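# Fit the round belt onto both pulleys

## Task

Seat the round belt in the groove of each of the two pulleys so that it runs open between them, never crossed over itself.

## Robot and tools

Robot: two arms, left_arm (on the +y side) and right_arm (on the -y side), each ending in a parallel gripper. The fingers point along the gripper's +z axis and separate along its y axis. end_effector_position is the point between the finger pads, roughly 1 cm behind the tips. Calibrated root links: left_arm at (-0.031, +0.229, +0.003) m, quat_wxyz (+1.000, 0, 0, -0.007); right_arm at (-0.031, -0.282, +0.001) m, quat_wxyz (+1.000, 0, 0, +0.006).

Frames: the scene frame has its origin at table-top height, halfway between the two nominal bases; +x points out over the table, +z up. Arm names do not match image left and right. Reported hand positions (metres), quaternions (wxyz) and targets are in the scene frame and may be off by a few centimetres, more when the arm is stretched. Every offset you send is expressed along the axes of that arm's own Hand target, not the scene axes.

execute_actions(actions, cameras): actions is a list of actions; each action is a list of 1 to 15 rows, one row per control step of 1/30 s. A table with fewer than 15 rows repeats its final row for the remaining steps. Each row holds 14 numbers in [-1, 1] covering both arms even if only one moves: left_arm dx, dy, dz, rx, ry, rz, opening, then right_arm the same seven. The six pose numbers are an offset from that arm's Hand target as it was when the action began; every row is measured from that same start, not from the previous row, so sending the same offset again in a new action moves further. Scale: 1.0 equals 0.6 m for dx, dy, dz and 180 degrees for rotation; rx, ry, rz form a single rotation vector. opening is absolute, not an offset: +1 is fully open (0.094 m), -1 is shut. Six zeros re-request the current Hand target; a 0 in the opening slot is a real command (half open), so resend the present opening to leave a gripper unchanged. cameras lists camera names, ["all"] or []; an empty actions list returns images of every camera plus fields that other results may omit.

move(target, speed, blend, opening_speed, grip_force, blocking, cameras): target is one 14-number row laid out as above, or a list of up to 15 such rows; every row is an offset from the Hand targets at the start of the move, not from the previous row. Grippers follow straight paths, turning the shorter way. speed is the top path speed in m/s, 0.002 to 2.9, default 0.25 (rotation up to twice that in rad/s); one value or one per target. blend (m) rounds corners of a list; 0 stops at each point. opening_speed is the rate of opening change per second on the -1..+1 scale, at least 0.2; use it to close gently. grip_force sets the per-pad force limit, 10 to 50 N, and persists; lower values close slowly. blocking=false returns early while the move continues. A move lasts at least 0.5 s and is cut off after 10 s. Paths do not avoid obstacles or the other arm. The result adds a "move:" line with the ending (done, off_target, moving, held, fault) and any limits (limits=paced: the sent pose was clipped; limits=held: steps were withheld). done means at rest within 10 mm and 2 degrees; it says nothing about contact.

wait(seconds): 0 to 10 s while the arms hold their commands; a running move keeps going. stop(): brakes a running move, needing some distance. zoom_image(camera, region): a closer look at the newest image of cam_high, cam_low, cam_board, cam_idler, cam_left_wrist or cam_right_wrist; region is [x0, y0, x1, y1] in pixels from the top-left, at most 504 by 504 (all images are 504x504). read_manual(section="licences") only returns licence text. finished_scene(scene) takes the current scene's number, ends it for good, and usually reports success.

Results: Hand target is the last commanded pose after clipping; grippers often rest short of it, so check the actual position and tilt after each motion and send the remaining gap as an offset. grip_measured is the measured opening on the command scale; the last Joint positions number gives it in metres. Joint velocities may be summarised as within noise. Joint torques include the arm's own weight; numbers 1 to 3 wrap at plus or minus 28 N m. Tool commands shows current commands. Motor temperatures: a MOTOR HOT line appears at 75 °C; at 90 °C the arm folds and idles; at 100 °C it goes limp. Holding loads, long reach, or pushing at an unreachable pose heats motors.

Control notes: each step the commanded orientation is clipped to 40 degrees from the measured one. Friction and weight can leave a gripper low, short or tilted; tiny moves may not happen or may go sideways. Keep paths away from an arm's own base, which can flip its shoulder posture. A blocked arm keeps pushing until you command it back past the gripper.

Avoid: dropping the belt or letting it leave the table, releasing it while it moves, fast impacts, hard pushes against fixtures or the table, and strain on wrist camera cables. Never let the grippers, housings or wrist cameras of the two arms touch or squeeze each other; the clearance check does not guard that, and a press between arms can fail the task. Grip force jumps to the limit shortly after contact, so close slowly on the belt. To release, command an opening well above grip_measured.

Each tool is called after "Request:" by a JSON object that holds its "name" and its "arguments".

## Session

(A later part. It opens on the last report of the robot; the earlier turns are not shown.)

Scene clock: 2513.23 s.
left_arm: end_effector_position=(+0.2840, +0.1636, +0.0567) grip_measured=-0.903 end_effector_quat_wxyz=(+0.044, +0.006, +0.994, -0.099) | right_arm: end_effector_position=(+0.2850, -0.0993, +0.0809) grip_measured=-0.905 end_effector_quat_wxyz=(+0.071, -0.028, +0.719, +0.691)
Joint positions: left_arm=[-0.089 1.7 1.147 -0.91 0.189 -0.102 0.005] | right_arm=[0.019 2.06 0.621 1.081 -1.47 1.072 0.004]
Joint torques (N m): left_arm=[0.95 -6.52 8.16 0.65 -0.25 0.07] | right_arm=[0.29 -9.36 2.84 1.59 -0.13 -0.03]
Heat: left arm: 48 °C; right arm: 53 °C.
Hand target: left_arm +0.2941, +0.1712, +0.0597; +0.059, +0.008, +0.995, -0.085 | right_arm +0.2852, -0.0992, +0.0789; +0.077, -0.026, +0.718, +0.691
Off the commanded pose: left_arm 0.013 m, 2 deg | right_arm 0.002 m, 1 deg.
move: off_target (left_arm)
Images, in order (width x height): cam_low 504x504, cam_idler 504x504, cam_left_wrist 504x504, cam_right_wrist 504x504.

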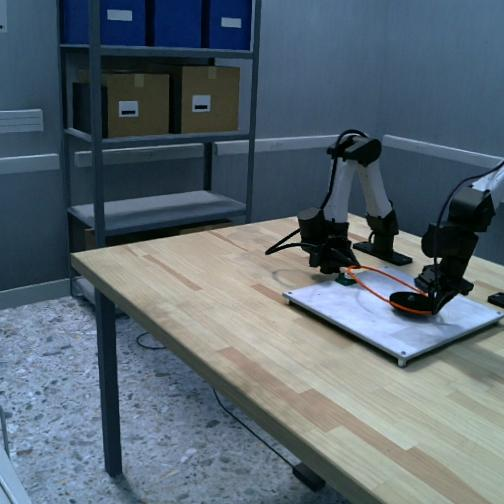

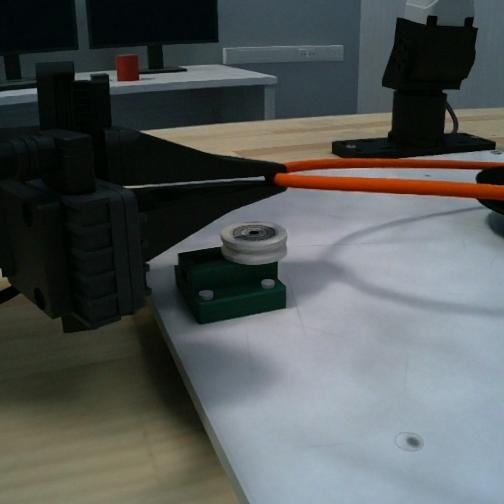

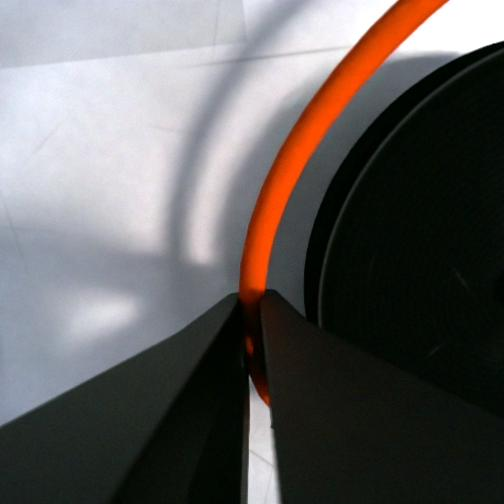

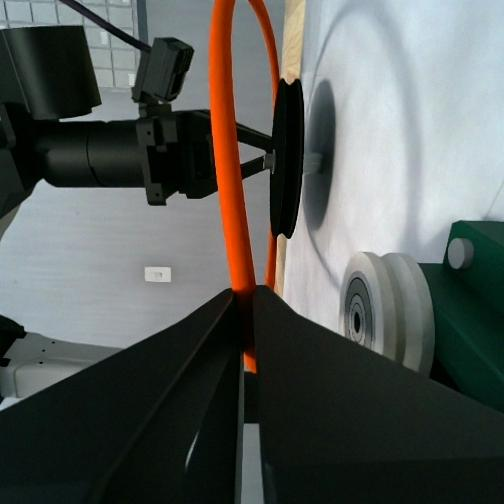

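Request:
{"name": "move", "arguments": {"target": [0.0013,0.0022,0.0125,0,0,0,-0.96,0,-0.0165,-0.008,0,0,0,-0.96], "speed": 0.05, "cameras": ["cam_low","cam_right_wrist","cam_idler","cam_board"]}}

Request:
{"name": "zoom_image", "arguments": {"camera": "cam_right_wrist", "region": [180, 20, 320, 300]}}

Request:
{"name": "zoom_image", "arguments": {"camera": "cam_idler", "region": [304, 100, 504, 300]}}

Request:
{"name": "zoom_image", "arguments": {"camera": "cam_board", "region": [304, 140, 504, 360]}}

Scene clock: 2524.53 s.
left_arm: end_effector_position=(+0.2869, +0.1633, +0.0570) grip_measured=-0.903 end_effector_quat_wxyz=(+0.050, +0.007, +0.994, -0.100) | right_arm: end_effector_position=(+0.2838, -0.1000, +0.0686) grip_measured=-0.905 end_effector_quat_wxyz=(+0.063, -0.020, +0.720, +0.690)
Joint positions: left_arm=[-0.089 1.7 1.147 -0.898 0.189 -0.101 0.005] | right_arm=[0.018 2.102 0.621 1.084 -1.471 1.058 0.004]
Joint torques (N m): left_arm=[0.92 -5.78 6.24 0.83 -0.25 0.07] | right_arm=[-0.98 -9.91 3.12 1.61 -0.35 -0.22]
Heat: left arm: 48 °C; right arm: 52 °C.
Hand target: left_arm +0.2942, +0.1712, +0.0520; +0.059, +0.008, +0.995, -0.085 | right_arm +0.2863, -0.1044, +0.0692; +0.077, -0.026, +0.718, +0.691
Off the commanded pose: left_arm 0.012 m, 2 deg | right_arm 0.005 m, 2 deg.
move: off_target (left_arm)
Images, in order (width x height): cam_low 504x504, cam_board 504x504, cam_idler 504x504, cam_right_wrist 504x504.

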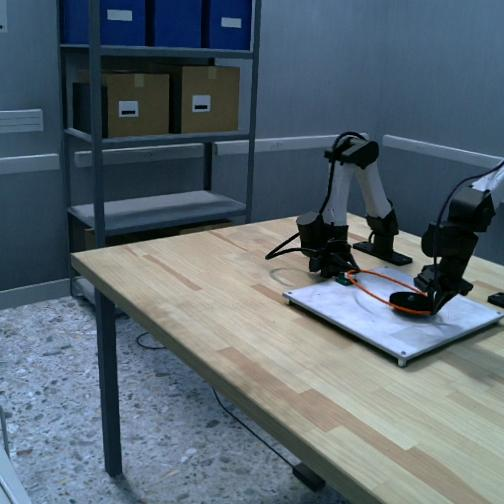

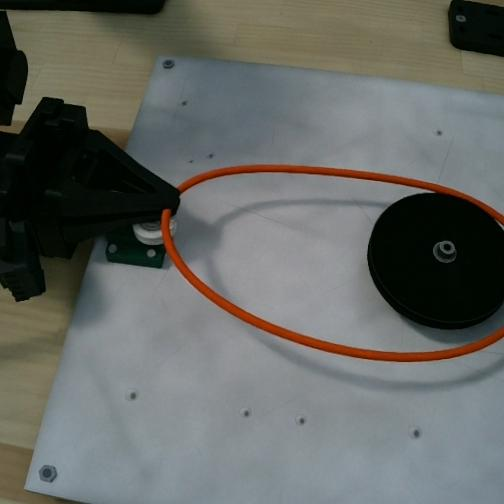

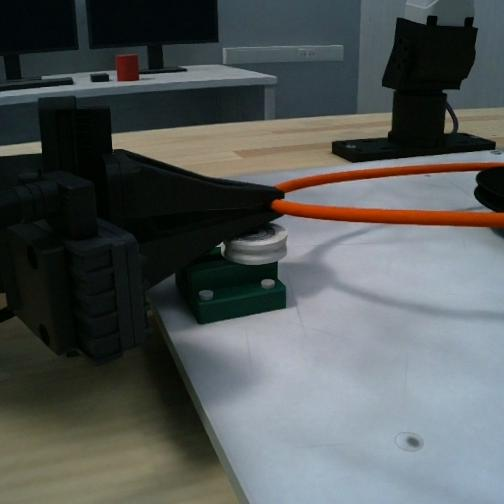

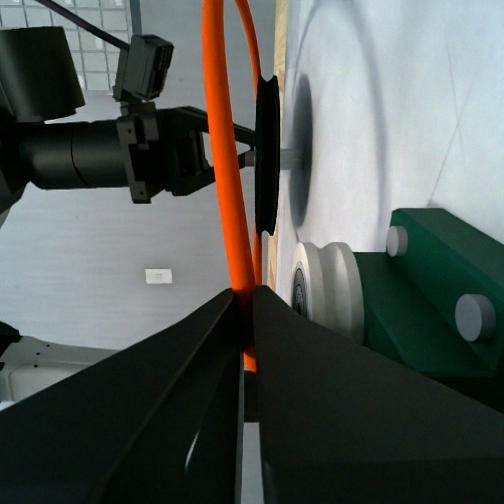

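Scaled by 1.800 from the camera's 504x504 image, which has a finer 720x720 frame.

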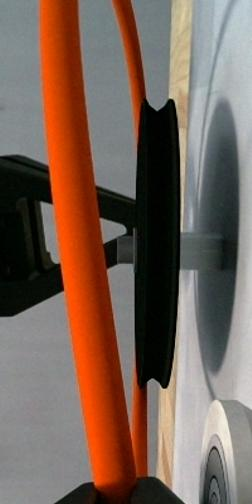

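Scaled by 2.520 from the camera's 504x504 image, which has a finer 720x720 frame.

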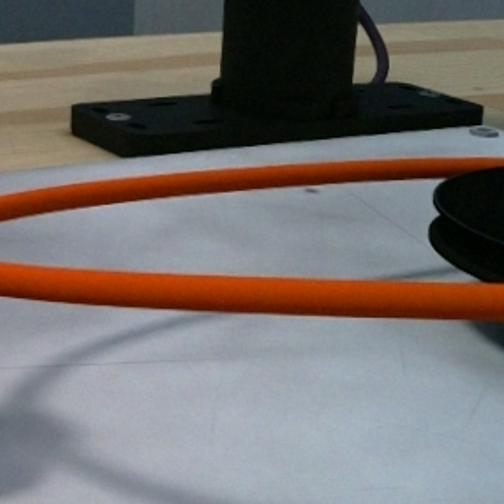

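Scaled by 2.291 from the camera's 504x504 image, which has a finer 720x720 frame.

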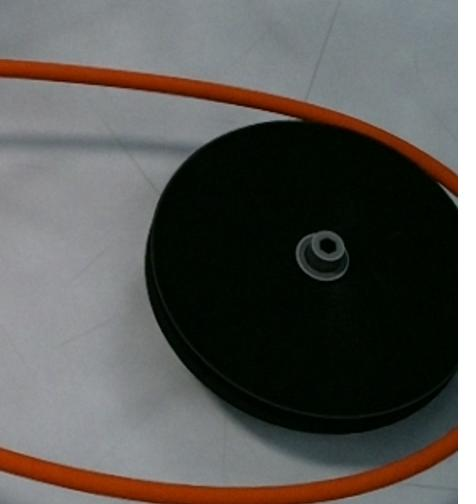

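Request:
{"name": "move", "arguments": {"target": [0.0185,0.0,0.006,0,0,0,-0.96,0.006,0,0,0,0,0,-0.96], "speed": 0.05, "cameras": ["cam_right_wrist","cam_idler","cam_board"]}}

Request:
{"name": "zoom_image", "arguments": {"camera": "cam_right_wrist", "region": [180, 20, 320, 300]}}

Request:
{"name": "zoom_image", "arguments": {"camera": "cam_idler", "region": [304, 100, 504, 300]}}

Request:
{"name": "zoom_image", "arguments": {"camera": "cam_board", "region": [304, 140, 504, 360]}}

Scene clock: 2534.77 s.
left_arm: end_effector_position=(+0.2801, +0.1640, +0.0447) grip_measured=-0.903 end_effector_quat_wxyz=(+0.044, +0.006, +0.994, -0.099) | right_arm: end_effector_position=(+0.2825, -0.1004, +0.0685) grip_measured=-0.905 end_effector_quat_wxyz=(+0.067, -0.023, +0.720, +0.690)
Joint positions: left_arm=[-0.089 1.7 1.096 -0.858 0.189 -0.101 0.005] | right_arm=[0.016 2.102 0.615 1.094 -1.471 1.052 0.004]
Joint torques (N m): left_arm=[0.43 -8.16 5.55 0.67 -0.26 0.01] | right_arm=[-0.87 -10.02 2.22 1.6 -0.29 -0.17]
Heat: left arm: 47 °C; right arm: 51 °C.
Hand target: left_arm +0.2837, +0.1707, +0.0472; +0.059, +0.008, +0.995, -0.085 | right_arm +0.2828, -0.1042, +0.0687; +0.077, -0.026, +0.718, +0.691
Off the commanded pose: left_arm 0.008 m, 2 deg | right_arm 0.004 m, 1 deg.
move: done
Images, in order (width x height): cam_board 504x504, cam_idler 504x504, cam_right_wrist 504x504.

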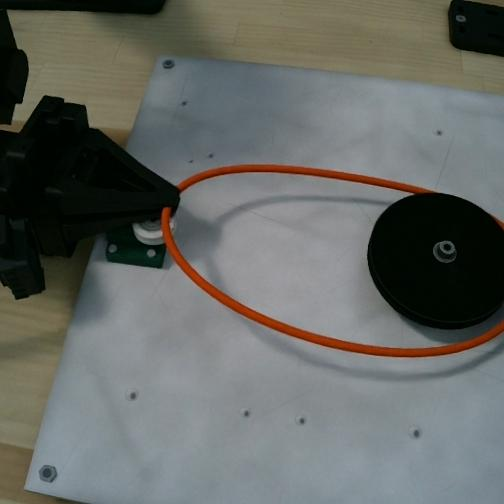

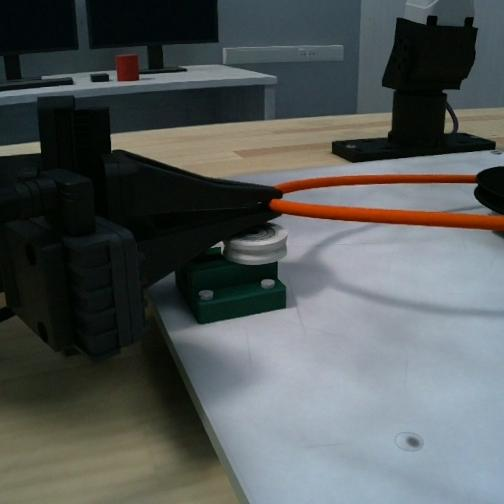

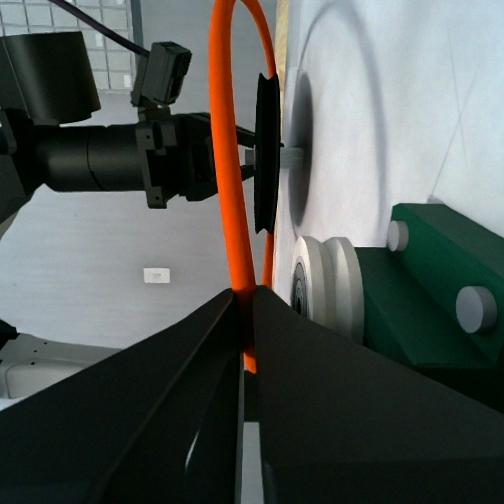

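Scaled by 1.800 from the camera's 504x504 image, which has a finer 720x720 frame.

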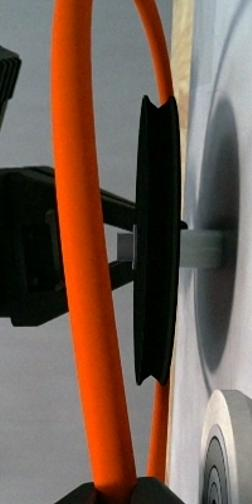

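Scaled by 2.520 from the camera's 504x504 image, which has a finer 720x720 frame.

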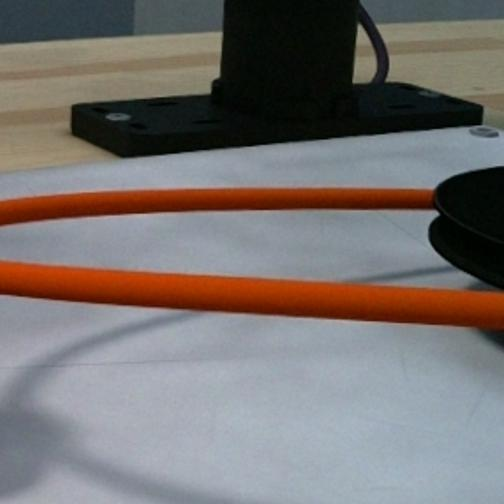

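Scaled by 2.291 from the camera's 504x504 image, which has a finer 720x720 frame.

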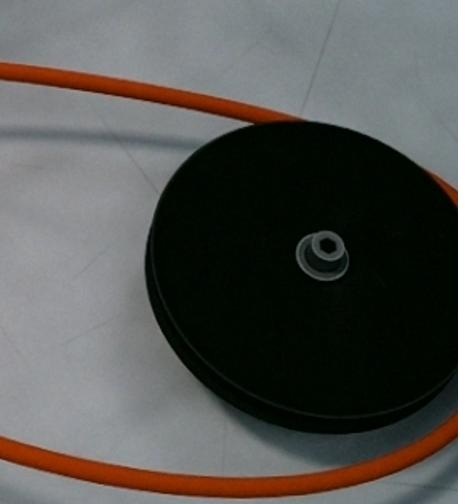

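Request:
{"name": "move", "arguments": {"target": [-0.005,-0.0133,-0.0165,0,0,0,-0.96,-0.004,-0.0085,-0.0498,0,0,0,-0.96], "speed": 0.045, "cameras": ["cam_right_wrist","cam_idler","cam_low","cam_left_wrist"]}}

Request:
{"name": "zoom_image", "arguments": {"camera": "cam_right_wrist", "region": [180, 20, 320, 300]}}

Request:
{"name": "zoom_image", "arguments": {"camera": "cam_idler", "region": [304, 100, 504, 300]}}

Request:
{"name": "zoom_image", "arguments": {"camera": "cam_low", "region": [380, 270, 450, 330]}}

Scene clock: 2547.87 s.
left_arm: end_effector_position=(+0.2796, +0.1573, +0.0467) grip_measured=-0.903 end_effector_quat_wxyz=(+0.042, +0.005, +0.993, -0.106) | right_arm: end_effector_position=(+0.2794, -0.1248, +0.0638) grip_measured=-0.905 end_effector_quat_wxyz=(+0.075, -0.025, +0.710, +0.699)
Joint positions: left_arm=[-0.103 1.7 1.103 -0.864 0.202 -0.119 0.005] | right_arm=[-0.065 2.107 0.615 0.975 -1.55 0.912 0.004]
Joint torques (N m): left_arm=[-0.21 -8.8 8.53 0.36 -0.41 -0.03] | right_arm=[-2.14 -10.69 3.28 1.18 -0.32 -0.19]
Motor temperatures (°C): left_arm=[25 45 46 26 25 23 31] | right_arm=[24 50 31 35 26 22 28]
Heat: left arm: 46 °C; right arm: 50 °C.
Hand target: left_arm +0.2852, +0.1644, +0.0586; +0.059, +0.008, +0.995, -0.086 | right_arm +0.2837, -0.1344, +0.0650; +0.077, -0.026, +0.718, +0.691
Off the commanded pose: left_arm 0.015 m, 3 deg | right_arm 0.011 m, 1 deg.
joint sent to its limit (right arm) — joint 5 (wrist yaw), lower limit. The joint targets still meet the commanded pose.
move: off_target (left_arm, right_arm)
Images, in order (width x height): cam_low 504x504, cam_idler 504x504, cam_left_wrist 504x504, cam_right_wrist 504x504.

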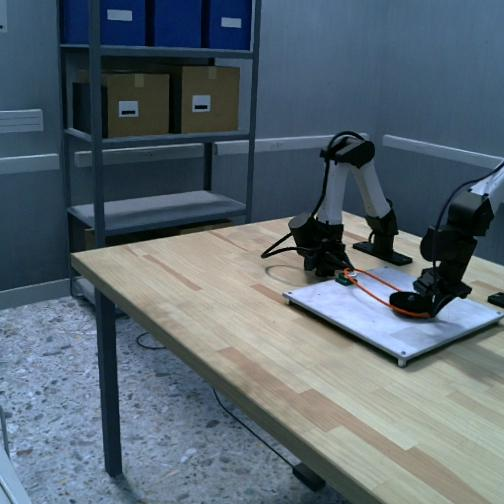

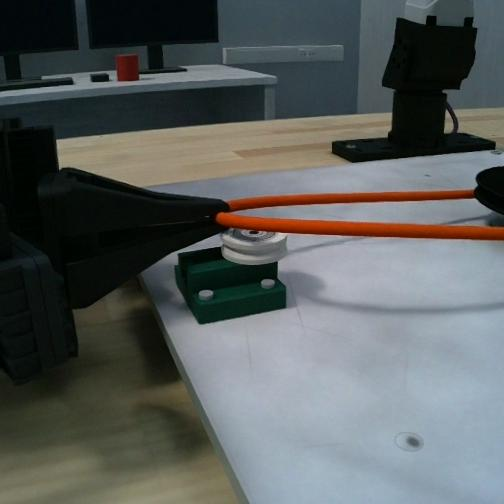

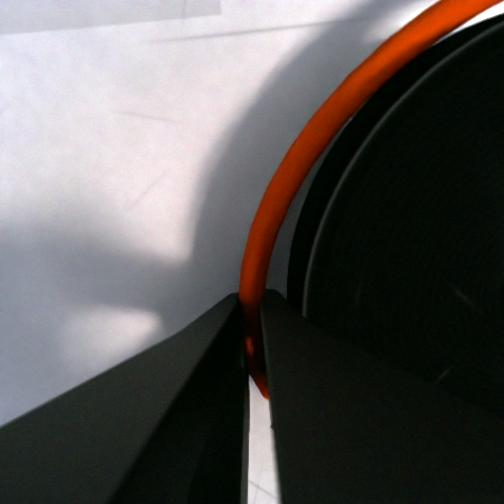

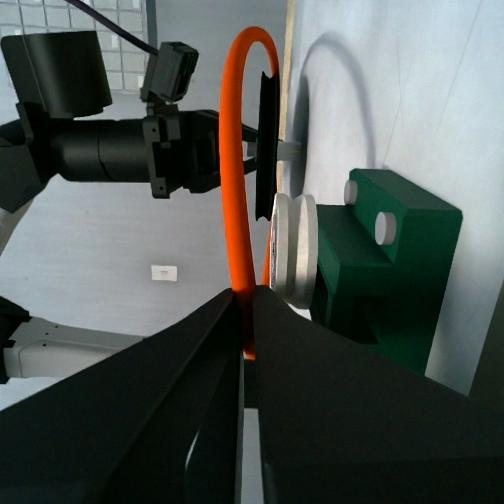

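Scaled by 1.800 from the camera's 504x504 image, which has a finer 720x720 frame.

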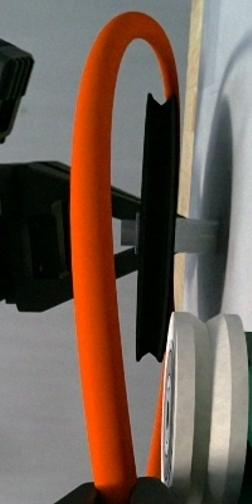

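Scaled by 2.520 from the camera's 504x504 image, which has a finer 720x720 frame.

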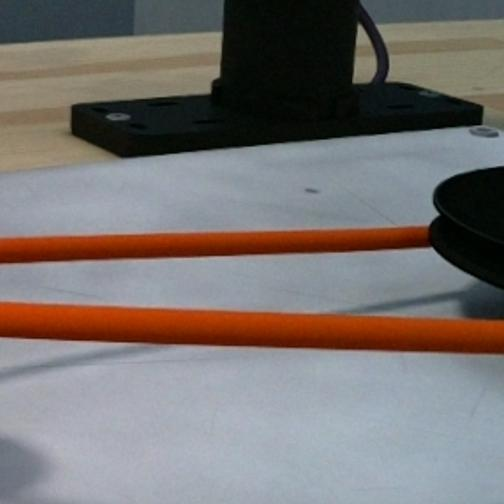

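Scaled by 7.200 from the camera's 504x504 image, which has a finer 720x720 frame.

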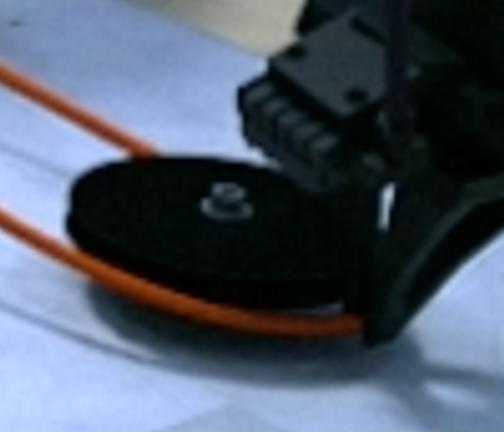

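Request:
{"name": "move", "arguments": {"target": [-0.0018,-0.002,-0.0135,0,-0.012,0,-0.96,0,0,0,0,0,0,-0.96], "speed": 0.045, "cameras": ["cam_right_wrist","cam_idler","cam_low","cam_left_wrist"]}}

Request:
{"name": "zoom_image", "arguments": {"camera": "cam_right_wrist", "region": [180, 20, 320, 300]}}

Request:
{"name": "zoom_image", "arguments": {"camera": "cam_idler", "region": [304, 100, 504, 300]}}

Request:
{"name": "zoom_image", "arguments": {"camera": "cam_low", "region": [380, 270, 450, 330]}}

Scene clock: 2557.83 s.
left_arm: end_effector_position=(+0.2807, +0.1576, +0.0532) grip_measured=-0.903 end_effector_quat_wxyz=(+0.053, +0.004, +0.993, -0.104) | right_arm: end_effector_position=(+0.2785, -0.1247, +0.0635) grip_measured=-0.905 end_effector_quat_wxyz=(+0.074, -0.026, +0.710, +0.700)
Joint positions: left_arm=[-0.106 1.677 1.103 -0.865 0.193 -0.125 0.005] | right_arm=[-0.065 2.107 0.615 0.967 -1.554 0.903 0.004]
Joint torques (N m): left_arm=[-0.02 -10.07 7.06 0.53 -0.38 -0.04] | right_arm=[-2.24 -10.96 3.32 1.18 -0.32 -0.18]
Heat: left arm: 47 °C; right arm: 50 °C.
Hand target: left_arm +0.2853, +0.1647, +0.0667; +0.078, +0.006, +0.993, -0.085 | right_arm +0.2837, -0.1344, +0.0649; +0.077, -0.026, +0.718, +0.691
Off the commanded pose: left_arm 0.016 m, 4 deg | right_arm 0.011 m, 1 deg.
joint sent to its limit (right arm) — joint 5 (wrist yaw), lower limit. The joint targets still meet the commanded pose.
move: off_target (left_arm, right_arm)
Images, in order (width x height): cam_low 504x504, cam_idler 504x504, cam_left_wrist 504x504, cam_right_wrist 504x504.

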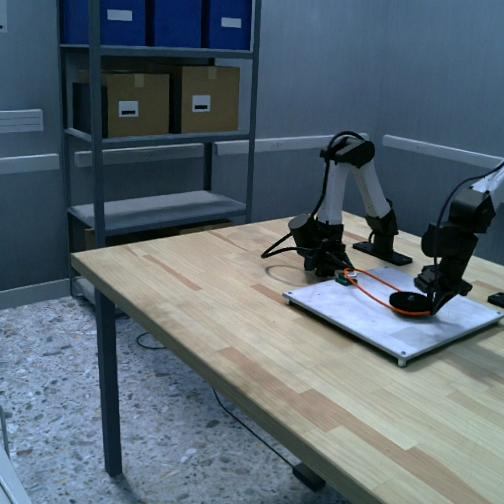

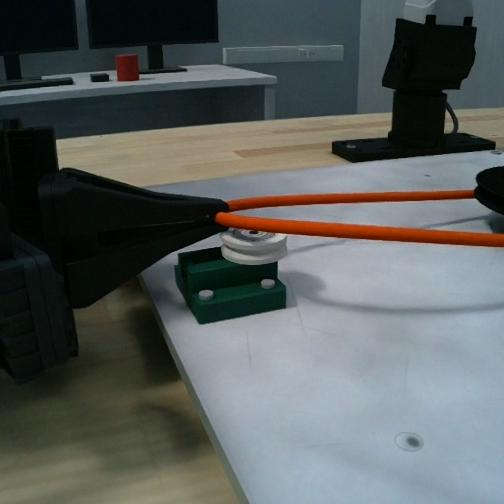

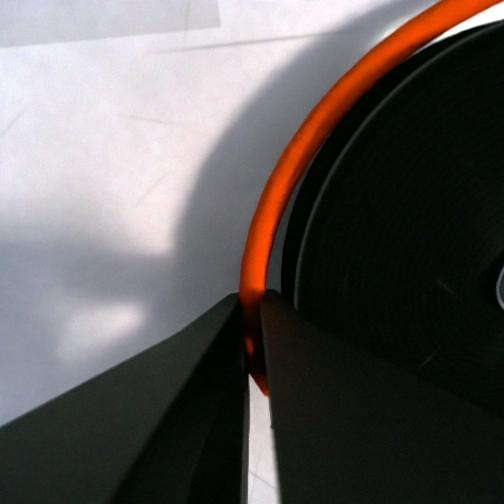

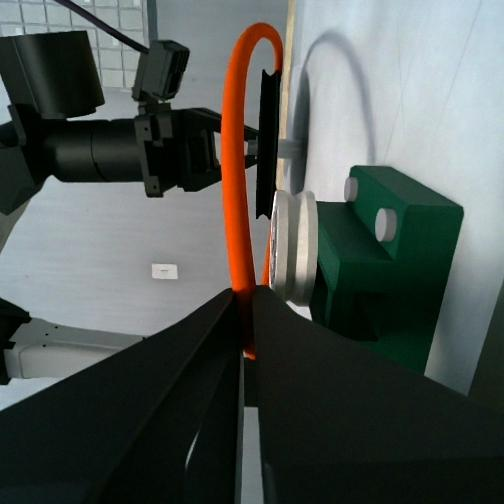

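Scaled by 1.800 from the camera's 504x504 image, which has a finer 720x720 frame.

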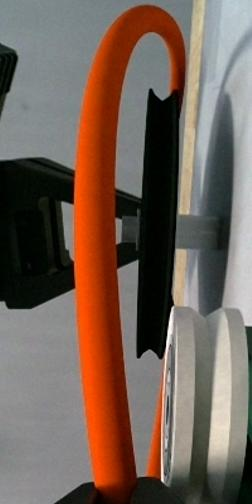

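Scaled by 2.520 from the camera's 504x504 image, which has a finer 720x720 frame.

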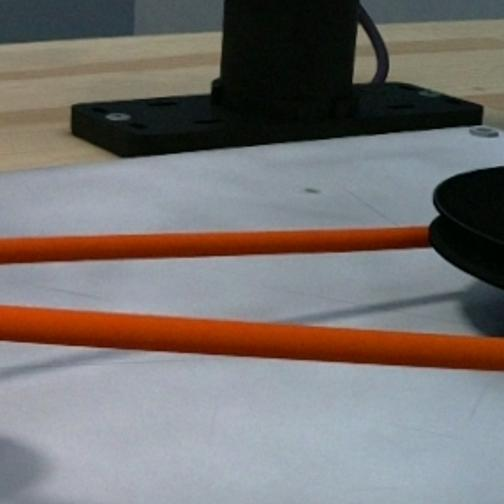

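Scaled by 7.200 from the camera's 504x504 image, which has a finer 720x720 frame.

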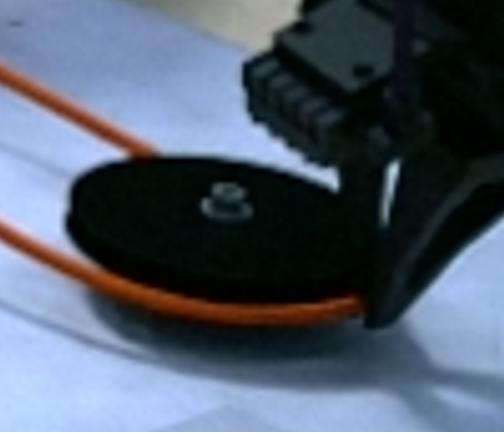

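Request:
{"name": "move", "arguments": {"target": [[-0.018,0.005,0.001,0,-0.01,0,-0.96,0,0.002,0.018,0,0,0,-0.96],[-0.012,0.005,-0.001,0,-0.01,0,-0.96,0,0,0,0,0,0,-0.96]], "speed": 0.045, "cameras": ["cam_right_wrist","cam_idler","cam_low","cam_left_wrist"]}}

Request:
{"name": "zoom_image", "arguments": {"camera": "cam_right_wrist", "region": [180, 20, 320, 300]}}

Request:
{"name": "zoom_image", "arguments": {"camera": "cam_idler", "region": [304, 100, 504, 300]}}

Request:
{"name": "zoom_image", "arguments": {"camera": "cam_low", "region": [380, 270, 450, 330]}}

Scene clock: 2569.47 s.
left_arm: end_effector_position=(+0.2819, +0.1577, +0.0543) grip_measured=-0.903 end_effector_quat_wxyz=(+0.057, +0.004, +0.993, -0.104) | right_arm: end_effector_position=(+0.2781, -0.1246, +0.0635) grip_measured=-0.905 end_effector_quat_wxyz=(+0.073, -0.026, +0.709, +0.700)
Joint positions: left_arm=[-0.106 1.674 1.103 -0.862 0.192 -0.125 0.005] | right_arm=[-0.065 2.107 0.615 0.964 -1.555 0.901 0.004]
Joint torques (N m): left_arm=[0.98 -10.04 6.83 0.75 -0.39 0.01] | right_arm=[-2.39 -10.93 3.34 1.16 -0.3 -0.13]
Heat: left arm: 48 °C; right arm: 50 °C.
Hand target: left_arm +0.2924, +0.1678, +0.0679; +0.093, +0.005, +0.992, -0.086 | right_arm +0.2837, -0.1343, +0.0650; +0.077, -0.026, +0.718, +0.691
Off the commanded pose: left_arm 0.020 m, 5 deg | right_arm 0.011 m, 1 deg.
joint read past its limit (right arm) — joint 5 (wrist yaw), lower limit.
joint sent to its limit (right arm) — joint 5 (wrist yaw), lower limit. The joint targets still meet the commanded pose.
move: off_target (left_arm, right_arm)
Images, in order (width x height): cam_low 504x504, cam_idler 504x504, cam_left_wrist 504x504, cam_right_wrist 504x504.

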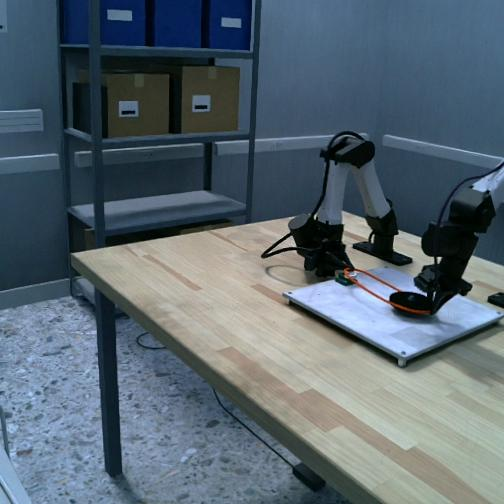

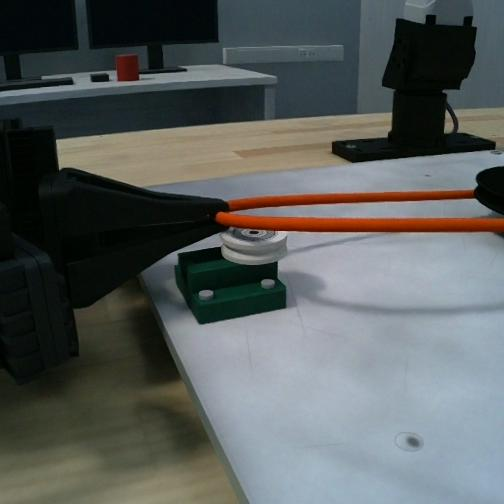

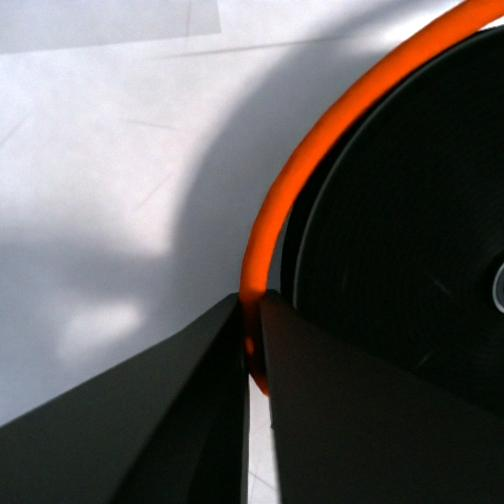

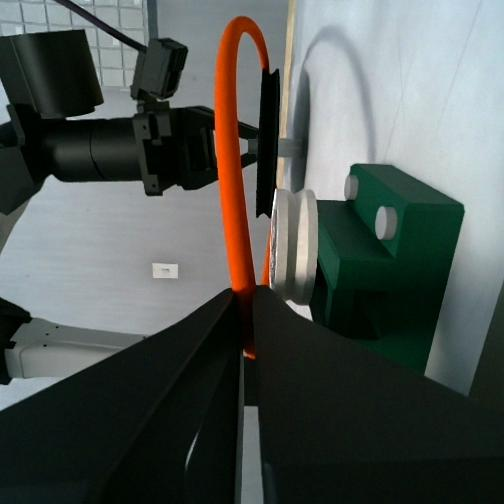

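Scaled by 1.800 from the camera's 504x504 image, which has a finer 720x720 frame.

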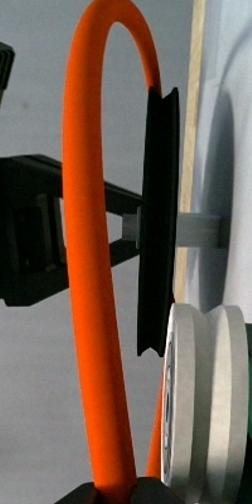

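Scaled by 2.520 from the camera's 504x504 image, which has a finer 720x720 frame.

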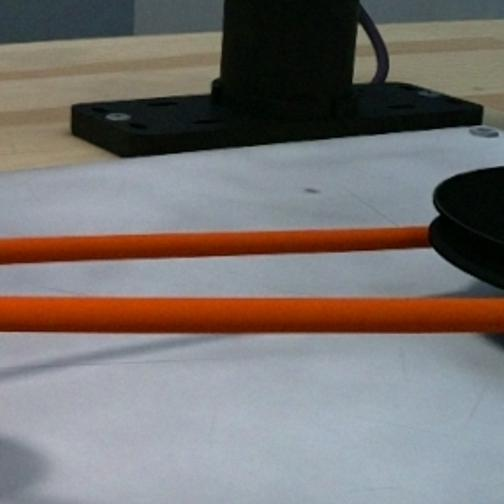

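Scaled by 7.200 from the camera's 504x504 image, which has a finer 720x720 frame.

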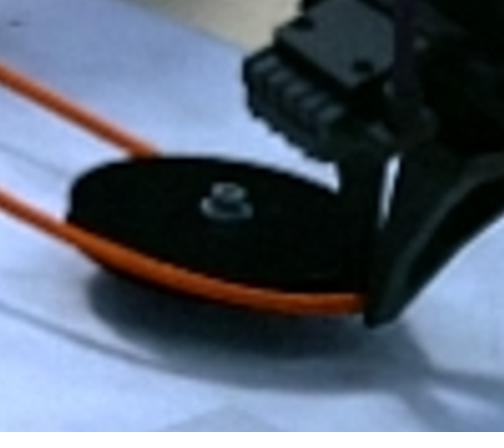

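Request:
{"name": "move", "arguments": {"target": [0,0,0,0,0,0,-0.86,0,0,0,0,0,0,-0.96], "opening_speed": 0.3, "cameras": ["cam_right_wrist","cam_idler","cam_low","cam_left_wrist"]}}

Request:
{"name": "zoom_image", "arguments": {"camera": "cam_right_wrist", "region": [180, 20, 320, 300]}}

Request:
{"name": "zoom_image", "arguments": {"camera": "cam_low", "region": [380, 270, 450, 330]}}

Scene clock: 2580.10 s.
left_arm: end_effector_position=(+0.2820, +0.1581, +0.0547) grip_measured=-0.860 end_effector_quat_wxyz=(+0.057, +0.004, +0.993, -0.102) | right_arm: end_effector_position=(+0.2783, -0.1249, +0.0635) grip_measured=-0.905 end_effector_quat_wxyz=(+0.074, -0.026, +0.709, +0.700)
Joint positions: left_arm=[-0.106 1.672 1.103 -0.862 0.19 -0.125 0.007] | right_arm=[-0.066 2.107 0.615 0.964 -1.555 0.9 0.004]
Joint torques (N m): left_arm=[0.98 -9.96 6.83 0.79 -0.36 0.02] | right_arm=[-2.19 -11.07 3.37 1.16 -0.27 -0.18]
Motor temperatures (°C): left_arm=[25 52 47 26 25 23 31] | right_arm=[25 50 31 33 26 22 28]
Heat: left arm: 52 °C; right arm: 50 °C.
Hand target: left_arm +0.2925, +0.1677, +0.0680; +0.093, +0.005, +0.992, -0.086 | right_arm +0.2837, -0.1343, +0.0650; +0.077, -0.026, +0.718, +0.691
Off the commanded pose: left_arm 0.019 m, 5 deg | right_arm 0.011 m, 1 deg.
joint read past its limit (right arm) — joint 5 (wrist yaw), lower limit.
joint sent to its limit (right arm) — joint 5 (wrist yaw), lower limit. The joint targets still meet the commanded pose.
move: off_target (left_arm, right_arm)
Images, in order (width x height): cam_low 504x504, cam_idler 504x504, cam_left_wrist 504x504, cam_right_wrist 504x504.

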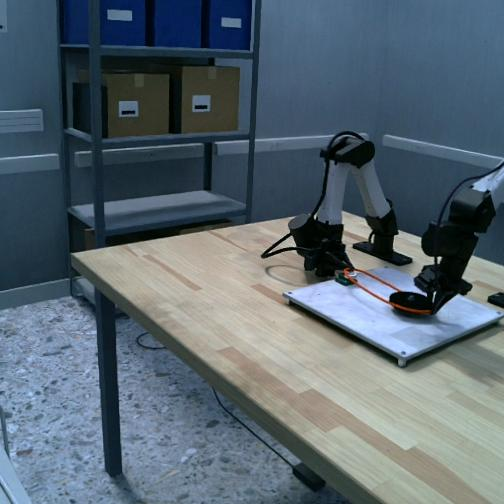

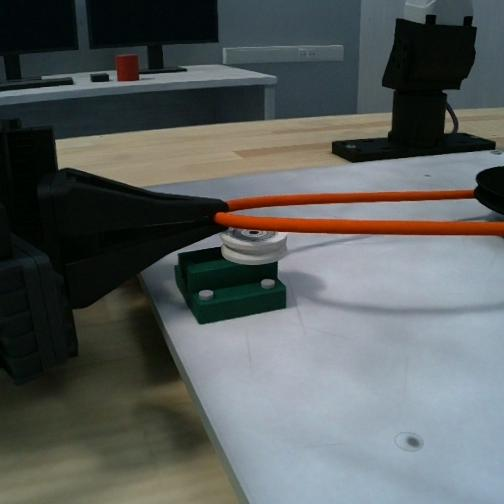

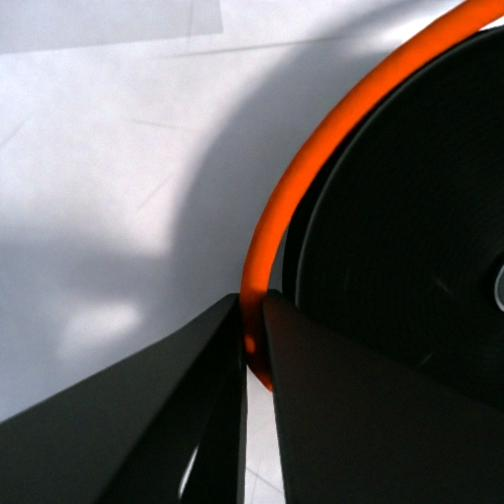

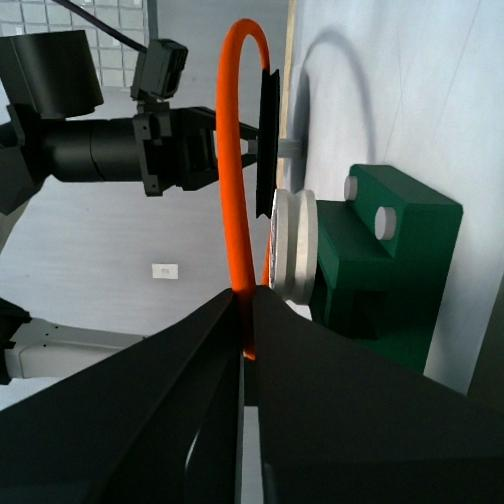

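Scaled by 1.800 from the camera's 504x504 image, which has a finer 720x720 frame.

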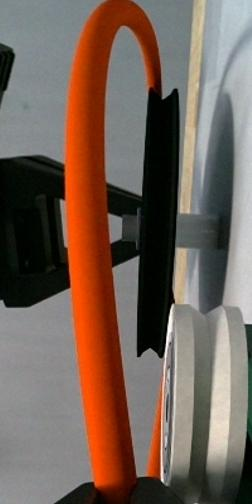

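Scaled by 7.200 from the camera's 504x504 image, which has a finer 720x720 frame.

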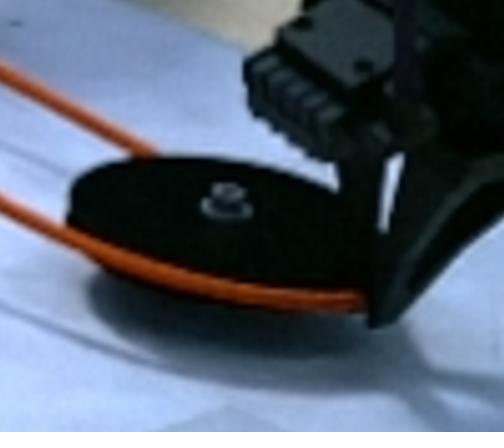

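Request:
{"name": "move", "arguments": {"target": [0,0,-0.13,0,0,0,-0.82,0,0,0,0,0,0,-0.96], "speed": 0.1, "cameras": ["cam_right_wrist","cam_idler","cam_low","cam_left_wrist"]}}

Request:
{"name": "zoom_image", "arguments": {"camera": "cam_right_wrist", "region": [180, 20, 320, 300]}}

Request:
{"name": "zoom_image", "arguments": {"camera": "cam_low", "region": [380, 270, 450, 330]}}

Request:
{"name": "zoom_image", "arguments": {"camera": "cam_idler", "region": [304, 100, 504, 300]}}

Scene clock: 2591.70 s.
left_arm: end_effector_position=(+0.2758, +0.1778, +0.1319) grip_measured=-0.822 end_effector_quat_wxyz=(+0.078, +0.002, +0.993, -0.090) | right_arm: end_effector_position=(+0.2790, -0.1318, +0.0590) grip_measured=-0.905 end_effector_quat_wxyz=(+0.071, -0.007, +0.710, +0.700)
Joint positions: left_arm=[-0.057 1.557 1.293 -1.137 0.169 -0.083 0.008] | right_arm=[-0.089 2.107 0.615 0.894 -1.555 0.862 0.004]
Joint torques (N m): left_arm=[0.35 -7.69 8.66 0.55 -0.07 0.04] | right_arm=[-0.18 -12.01 3.89 1.26 -0.35 -0.18]
Heat: left arm: 52 °C; right arm: 50 °C.
Hand target: left_arm +0.2780, +0.1810, +0.1435; +0.093, +0.005, +0.992, -0.086 | right_arm +0.2837, -0.1343, +0.0649; +0.077, -0.026, +0.718, +0.691
Off the commanded pose: left_arm 0.012 m, 2 deg | right_arm 0.008 m, 3 deg.
joint read past its limit (right arm) — joint 5 (wrist yaw), lower limit.
joint sent to its limit (right arm) — joint 5 (wrist yaw), lower limit. The joint targets still meet the commanded pose.
move: off_target (left_arm, right_arm)
Images, in order (width x height): cam_low 504x504, cam_idler 504x504, cam_left_wrist 504x504, cam_right_wrist 504x504.

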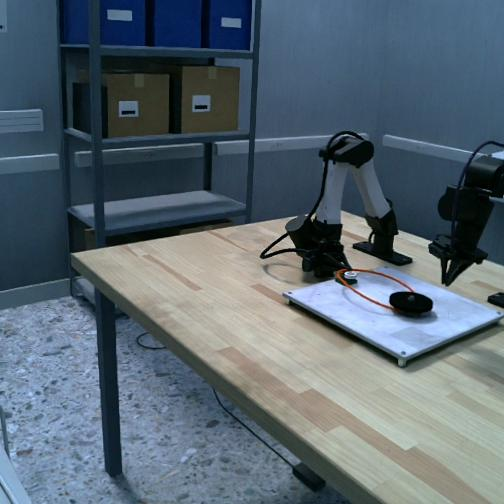

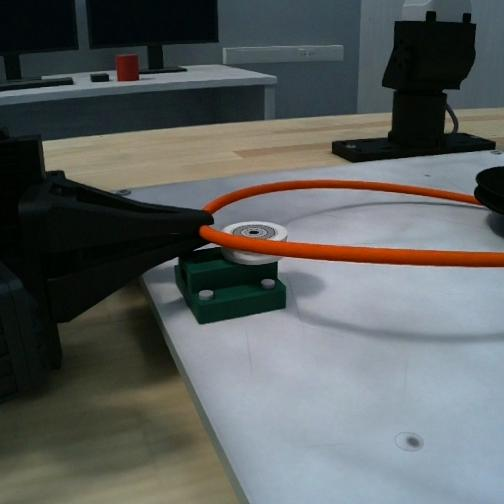

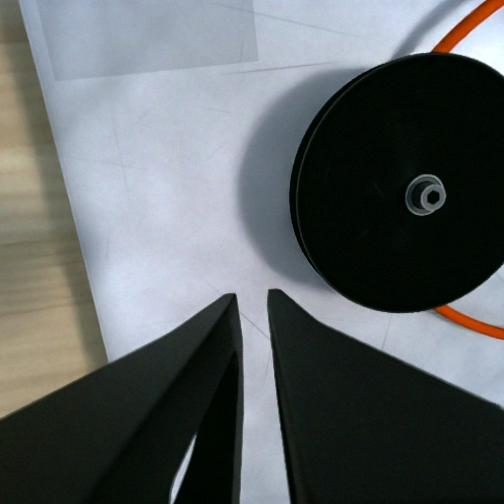

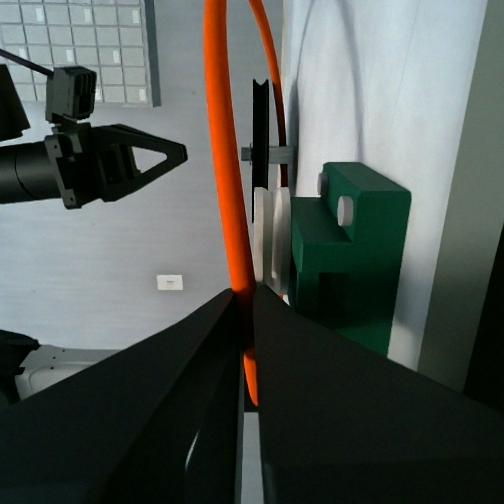

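Scaled by 1.800 from the camera's 504x504 image, which has a finer 720x720 frame.

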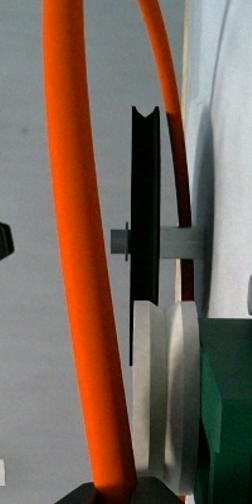

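Scaled by 7.200 from the camera's 504x504 image, which has a finer 720x720 frame.

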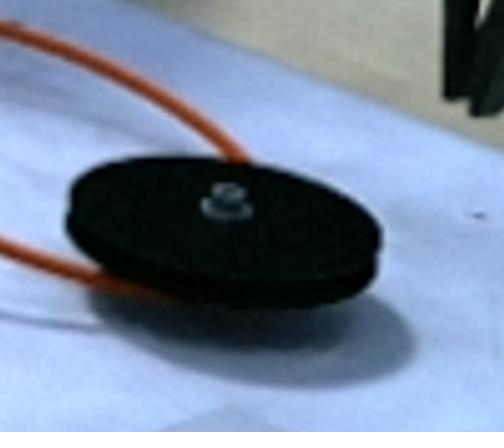

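Scaled by 2.520 from the camera's 504x504 image, which has a finer 720x720 frame.

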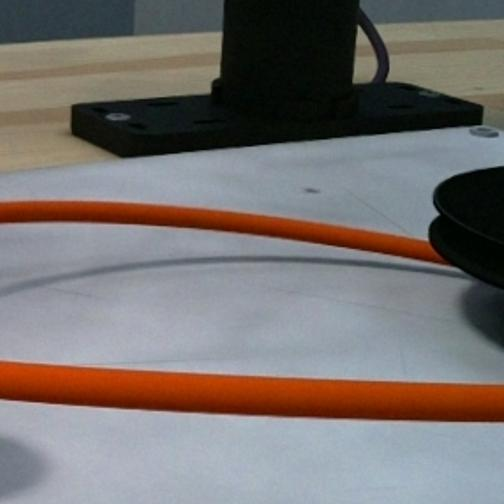

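Request:
{"name": "move", "arguments": {"target": [[0,0.07,0,0,0,0,-0.5,-0.006,0.0458,0.0393,0.059,0,0,-0.96],[0,0.07,0,0,0,0,-0.5,0.0178,0.0397,0.1298,0.059,0,0,-0.96],[0,0.07,0,0,0,0,-0.5,0.0098,0.0973,0.1352,0.059,0,0,-0.96]], "speed": 0.08, "cameras": ["cam_low","cam_right_wrist"]}}

Request:
{"name": "zoom_image", "arguments": {"camera": "cam_low", "region": [350, 220, 500, 350]}}

Scene clock: 2623.93 s.
left_arm: end_effector_position=(+0.2801, +0.2232, +0.1321) grip_measured=-0.502 end_effector_quat_wxyz=(+0.091, +0.001, +0.993, -0.081) | right_arm: end_effector_position=(+0.2688, -0.0534, +0.1055) grip_measured=-0.905 end_effector_quat_wxyz=(+0.060, -0.006, +0.782, +0.621)
Joint positions: left_arm=[0.094 1.557 1.293 -1.137 0.176 0.066 0.023] | right_arm=[0.196 1.73 0.662 0.406 -1.201 0.838 0.004]
Joint torques (N m): left_arm=[0.17 -6.64 7.38 0.55 0.12 0.03] | right_arm=[0.66 -11.37 7.71 1.41 -0.28 -0.06]
Heat: left arm: 52 °C; right arm: 52 °C.
Hand target: left_arm +0.2792, +0.2224, +0.1364; +0.093, +0.005, +0.992, -0.086 | right_arm +0.2755, -0.0505, +0.1192; +0.079, -0.019, +0.779, +0.622
Off the commanded pose: left_arm 0.004 m, 1 deg | right_arm 0.015 m, 3 deg.
move: off_target (right_arm)
Images, in order (width x height): cam_low 504x504, cam_right_wrist 504x504.

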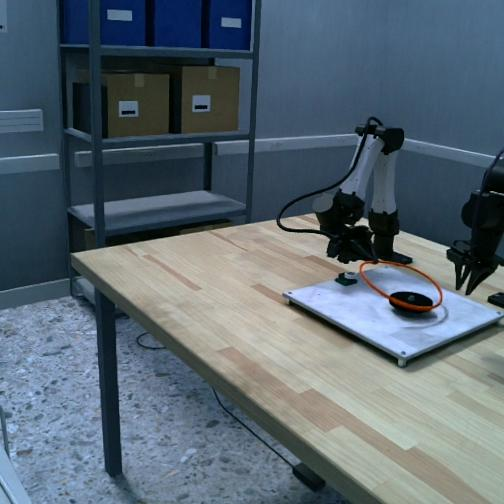

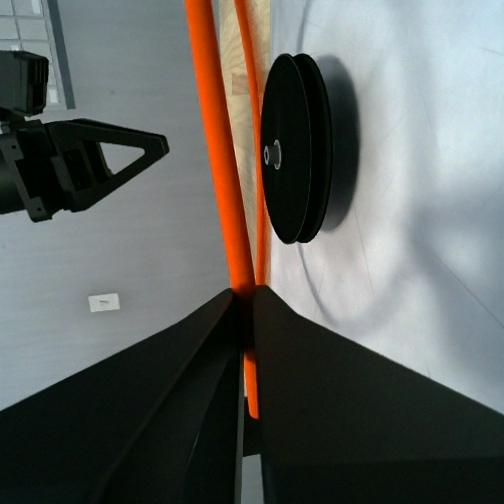

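Scaled by 3.360 from the camera's 504x504 image, which has a finer 720x720 frame.

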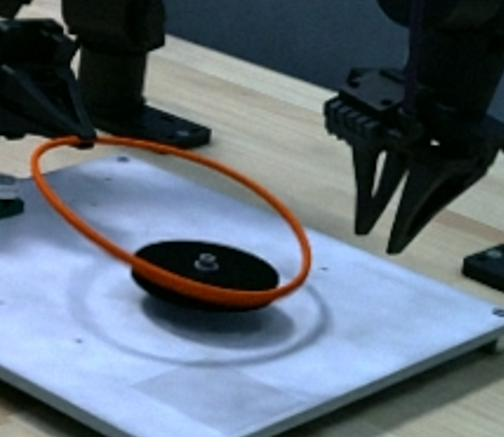

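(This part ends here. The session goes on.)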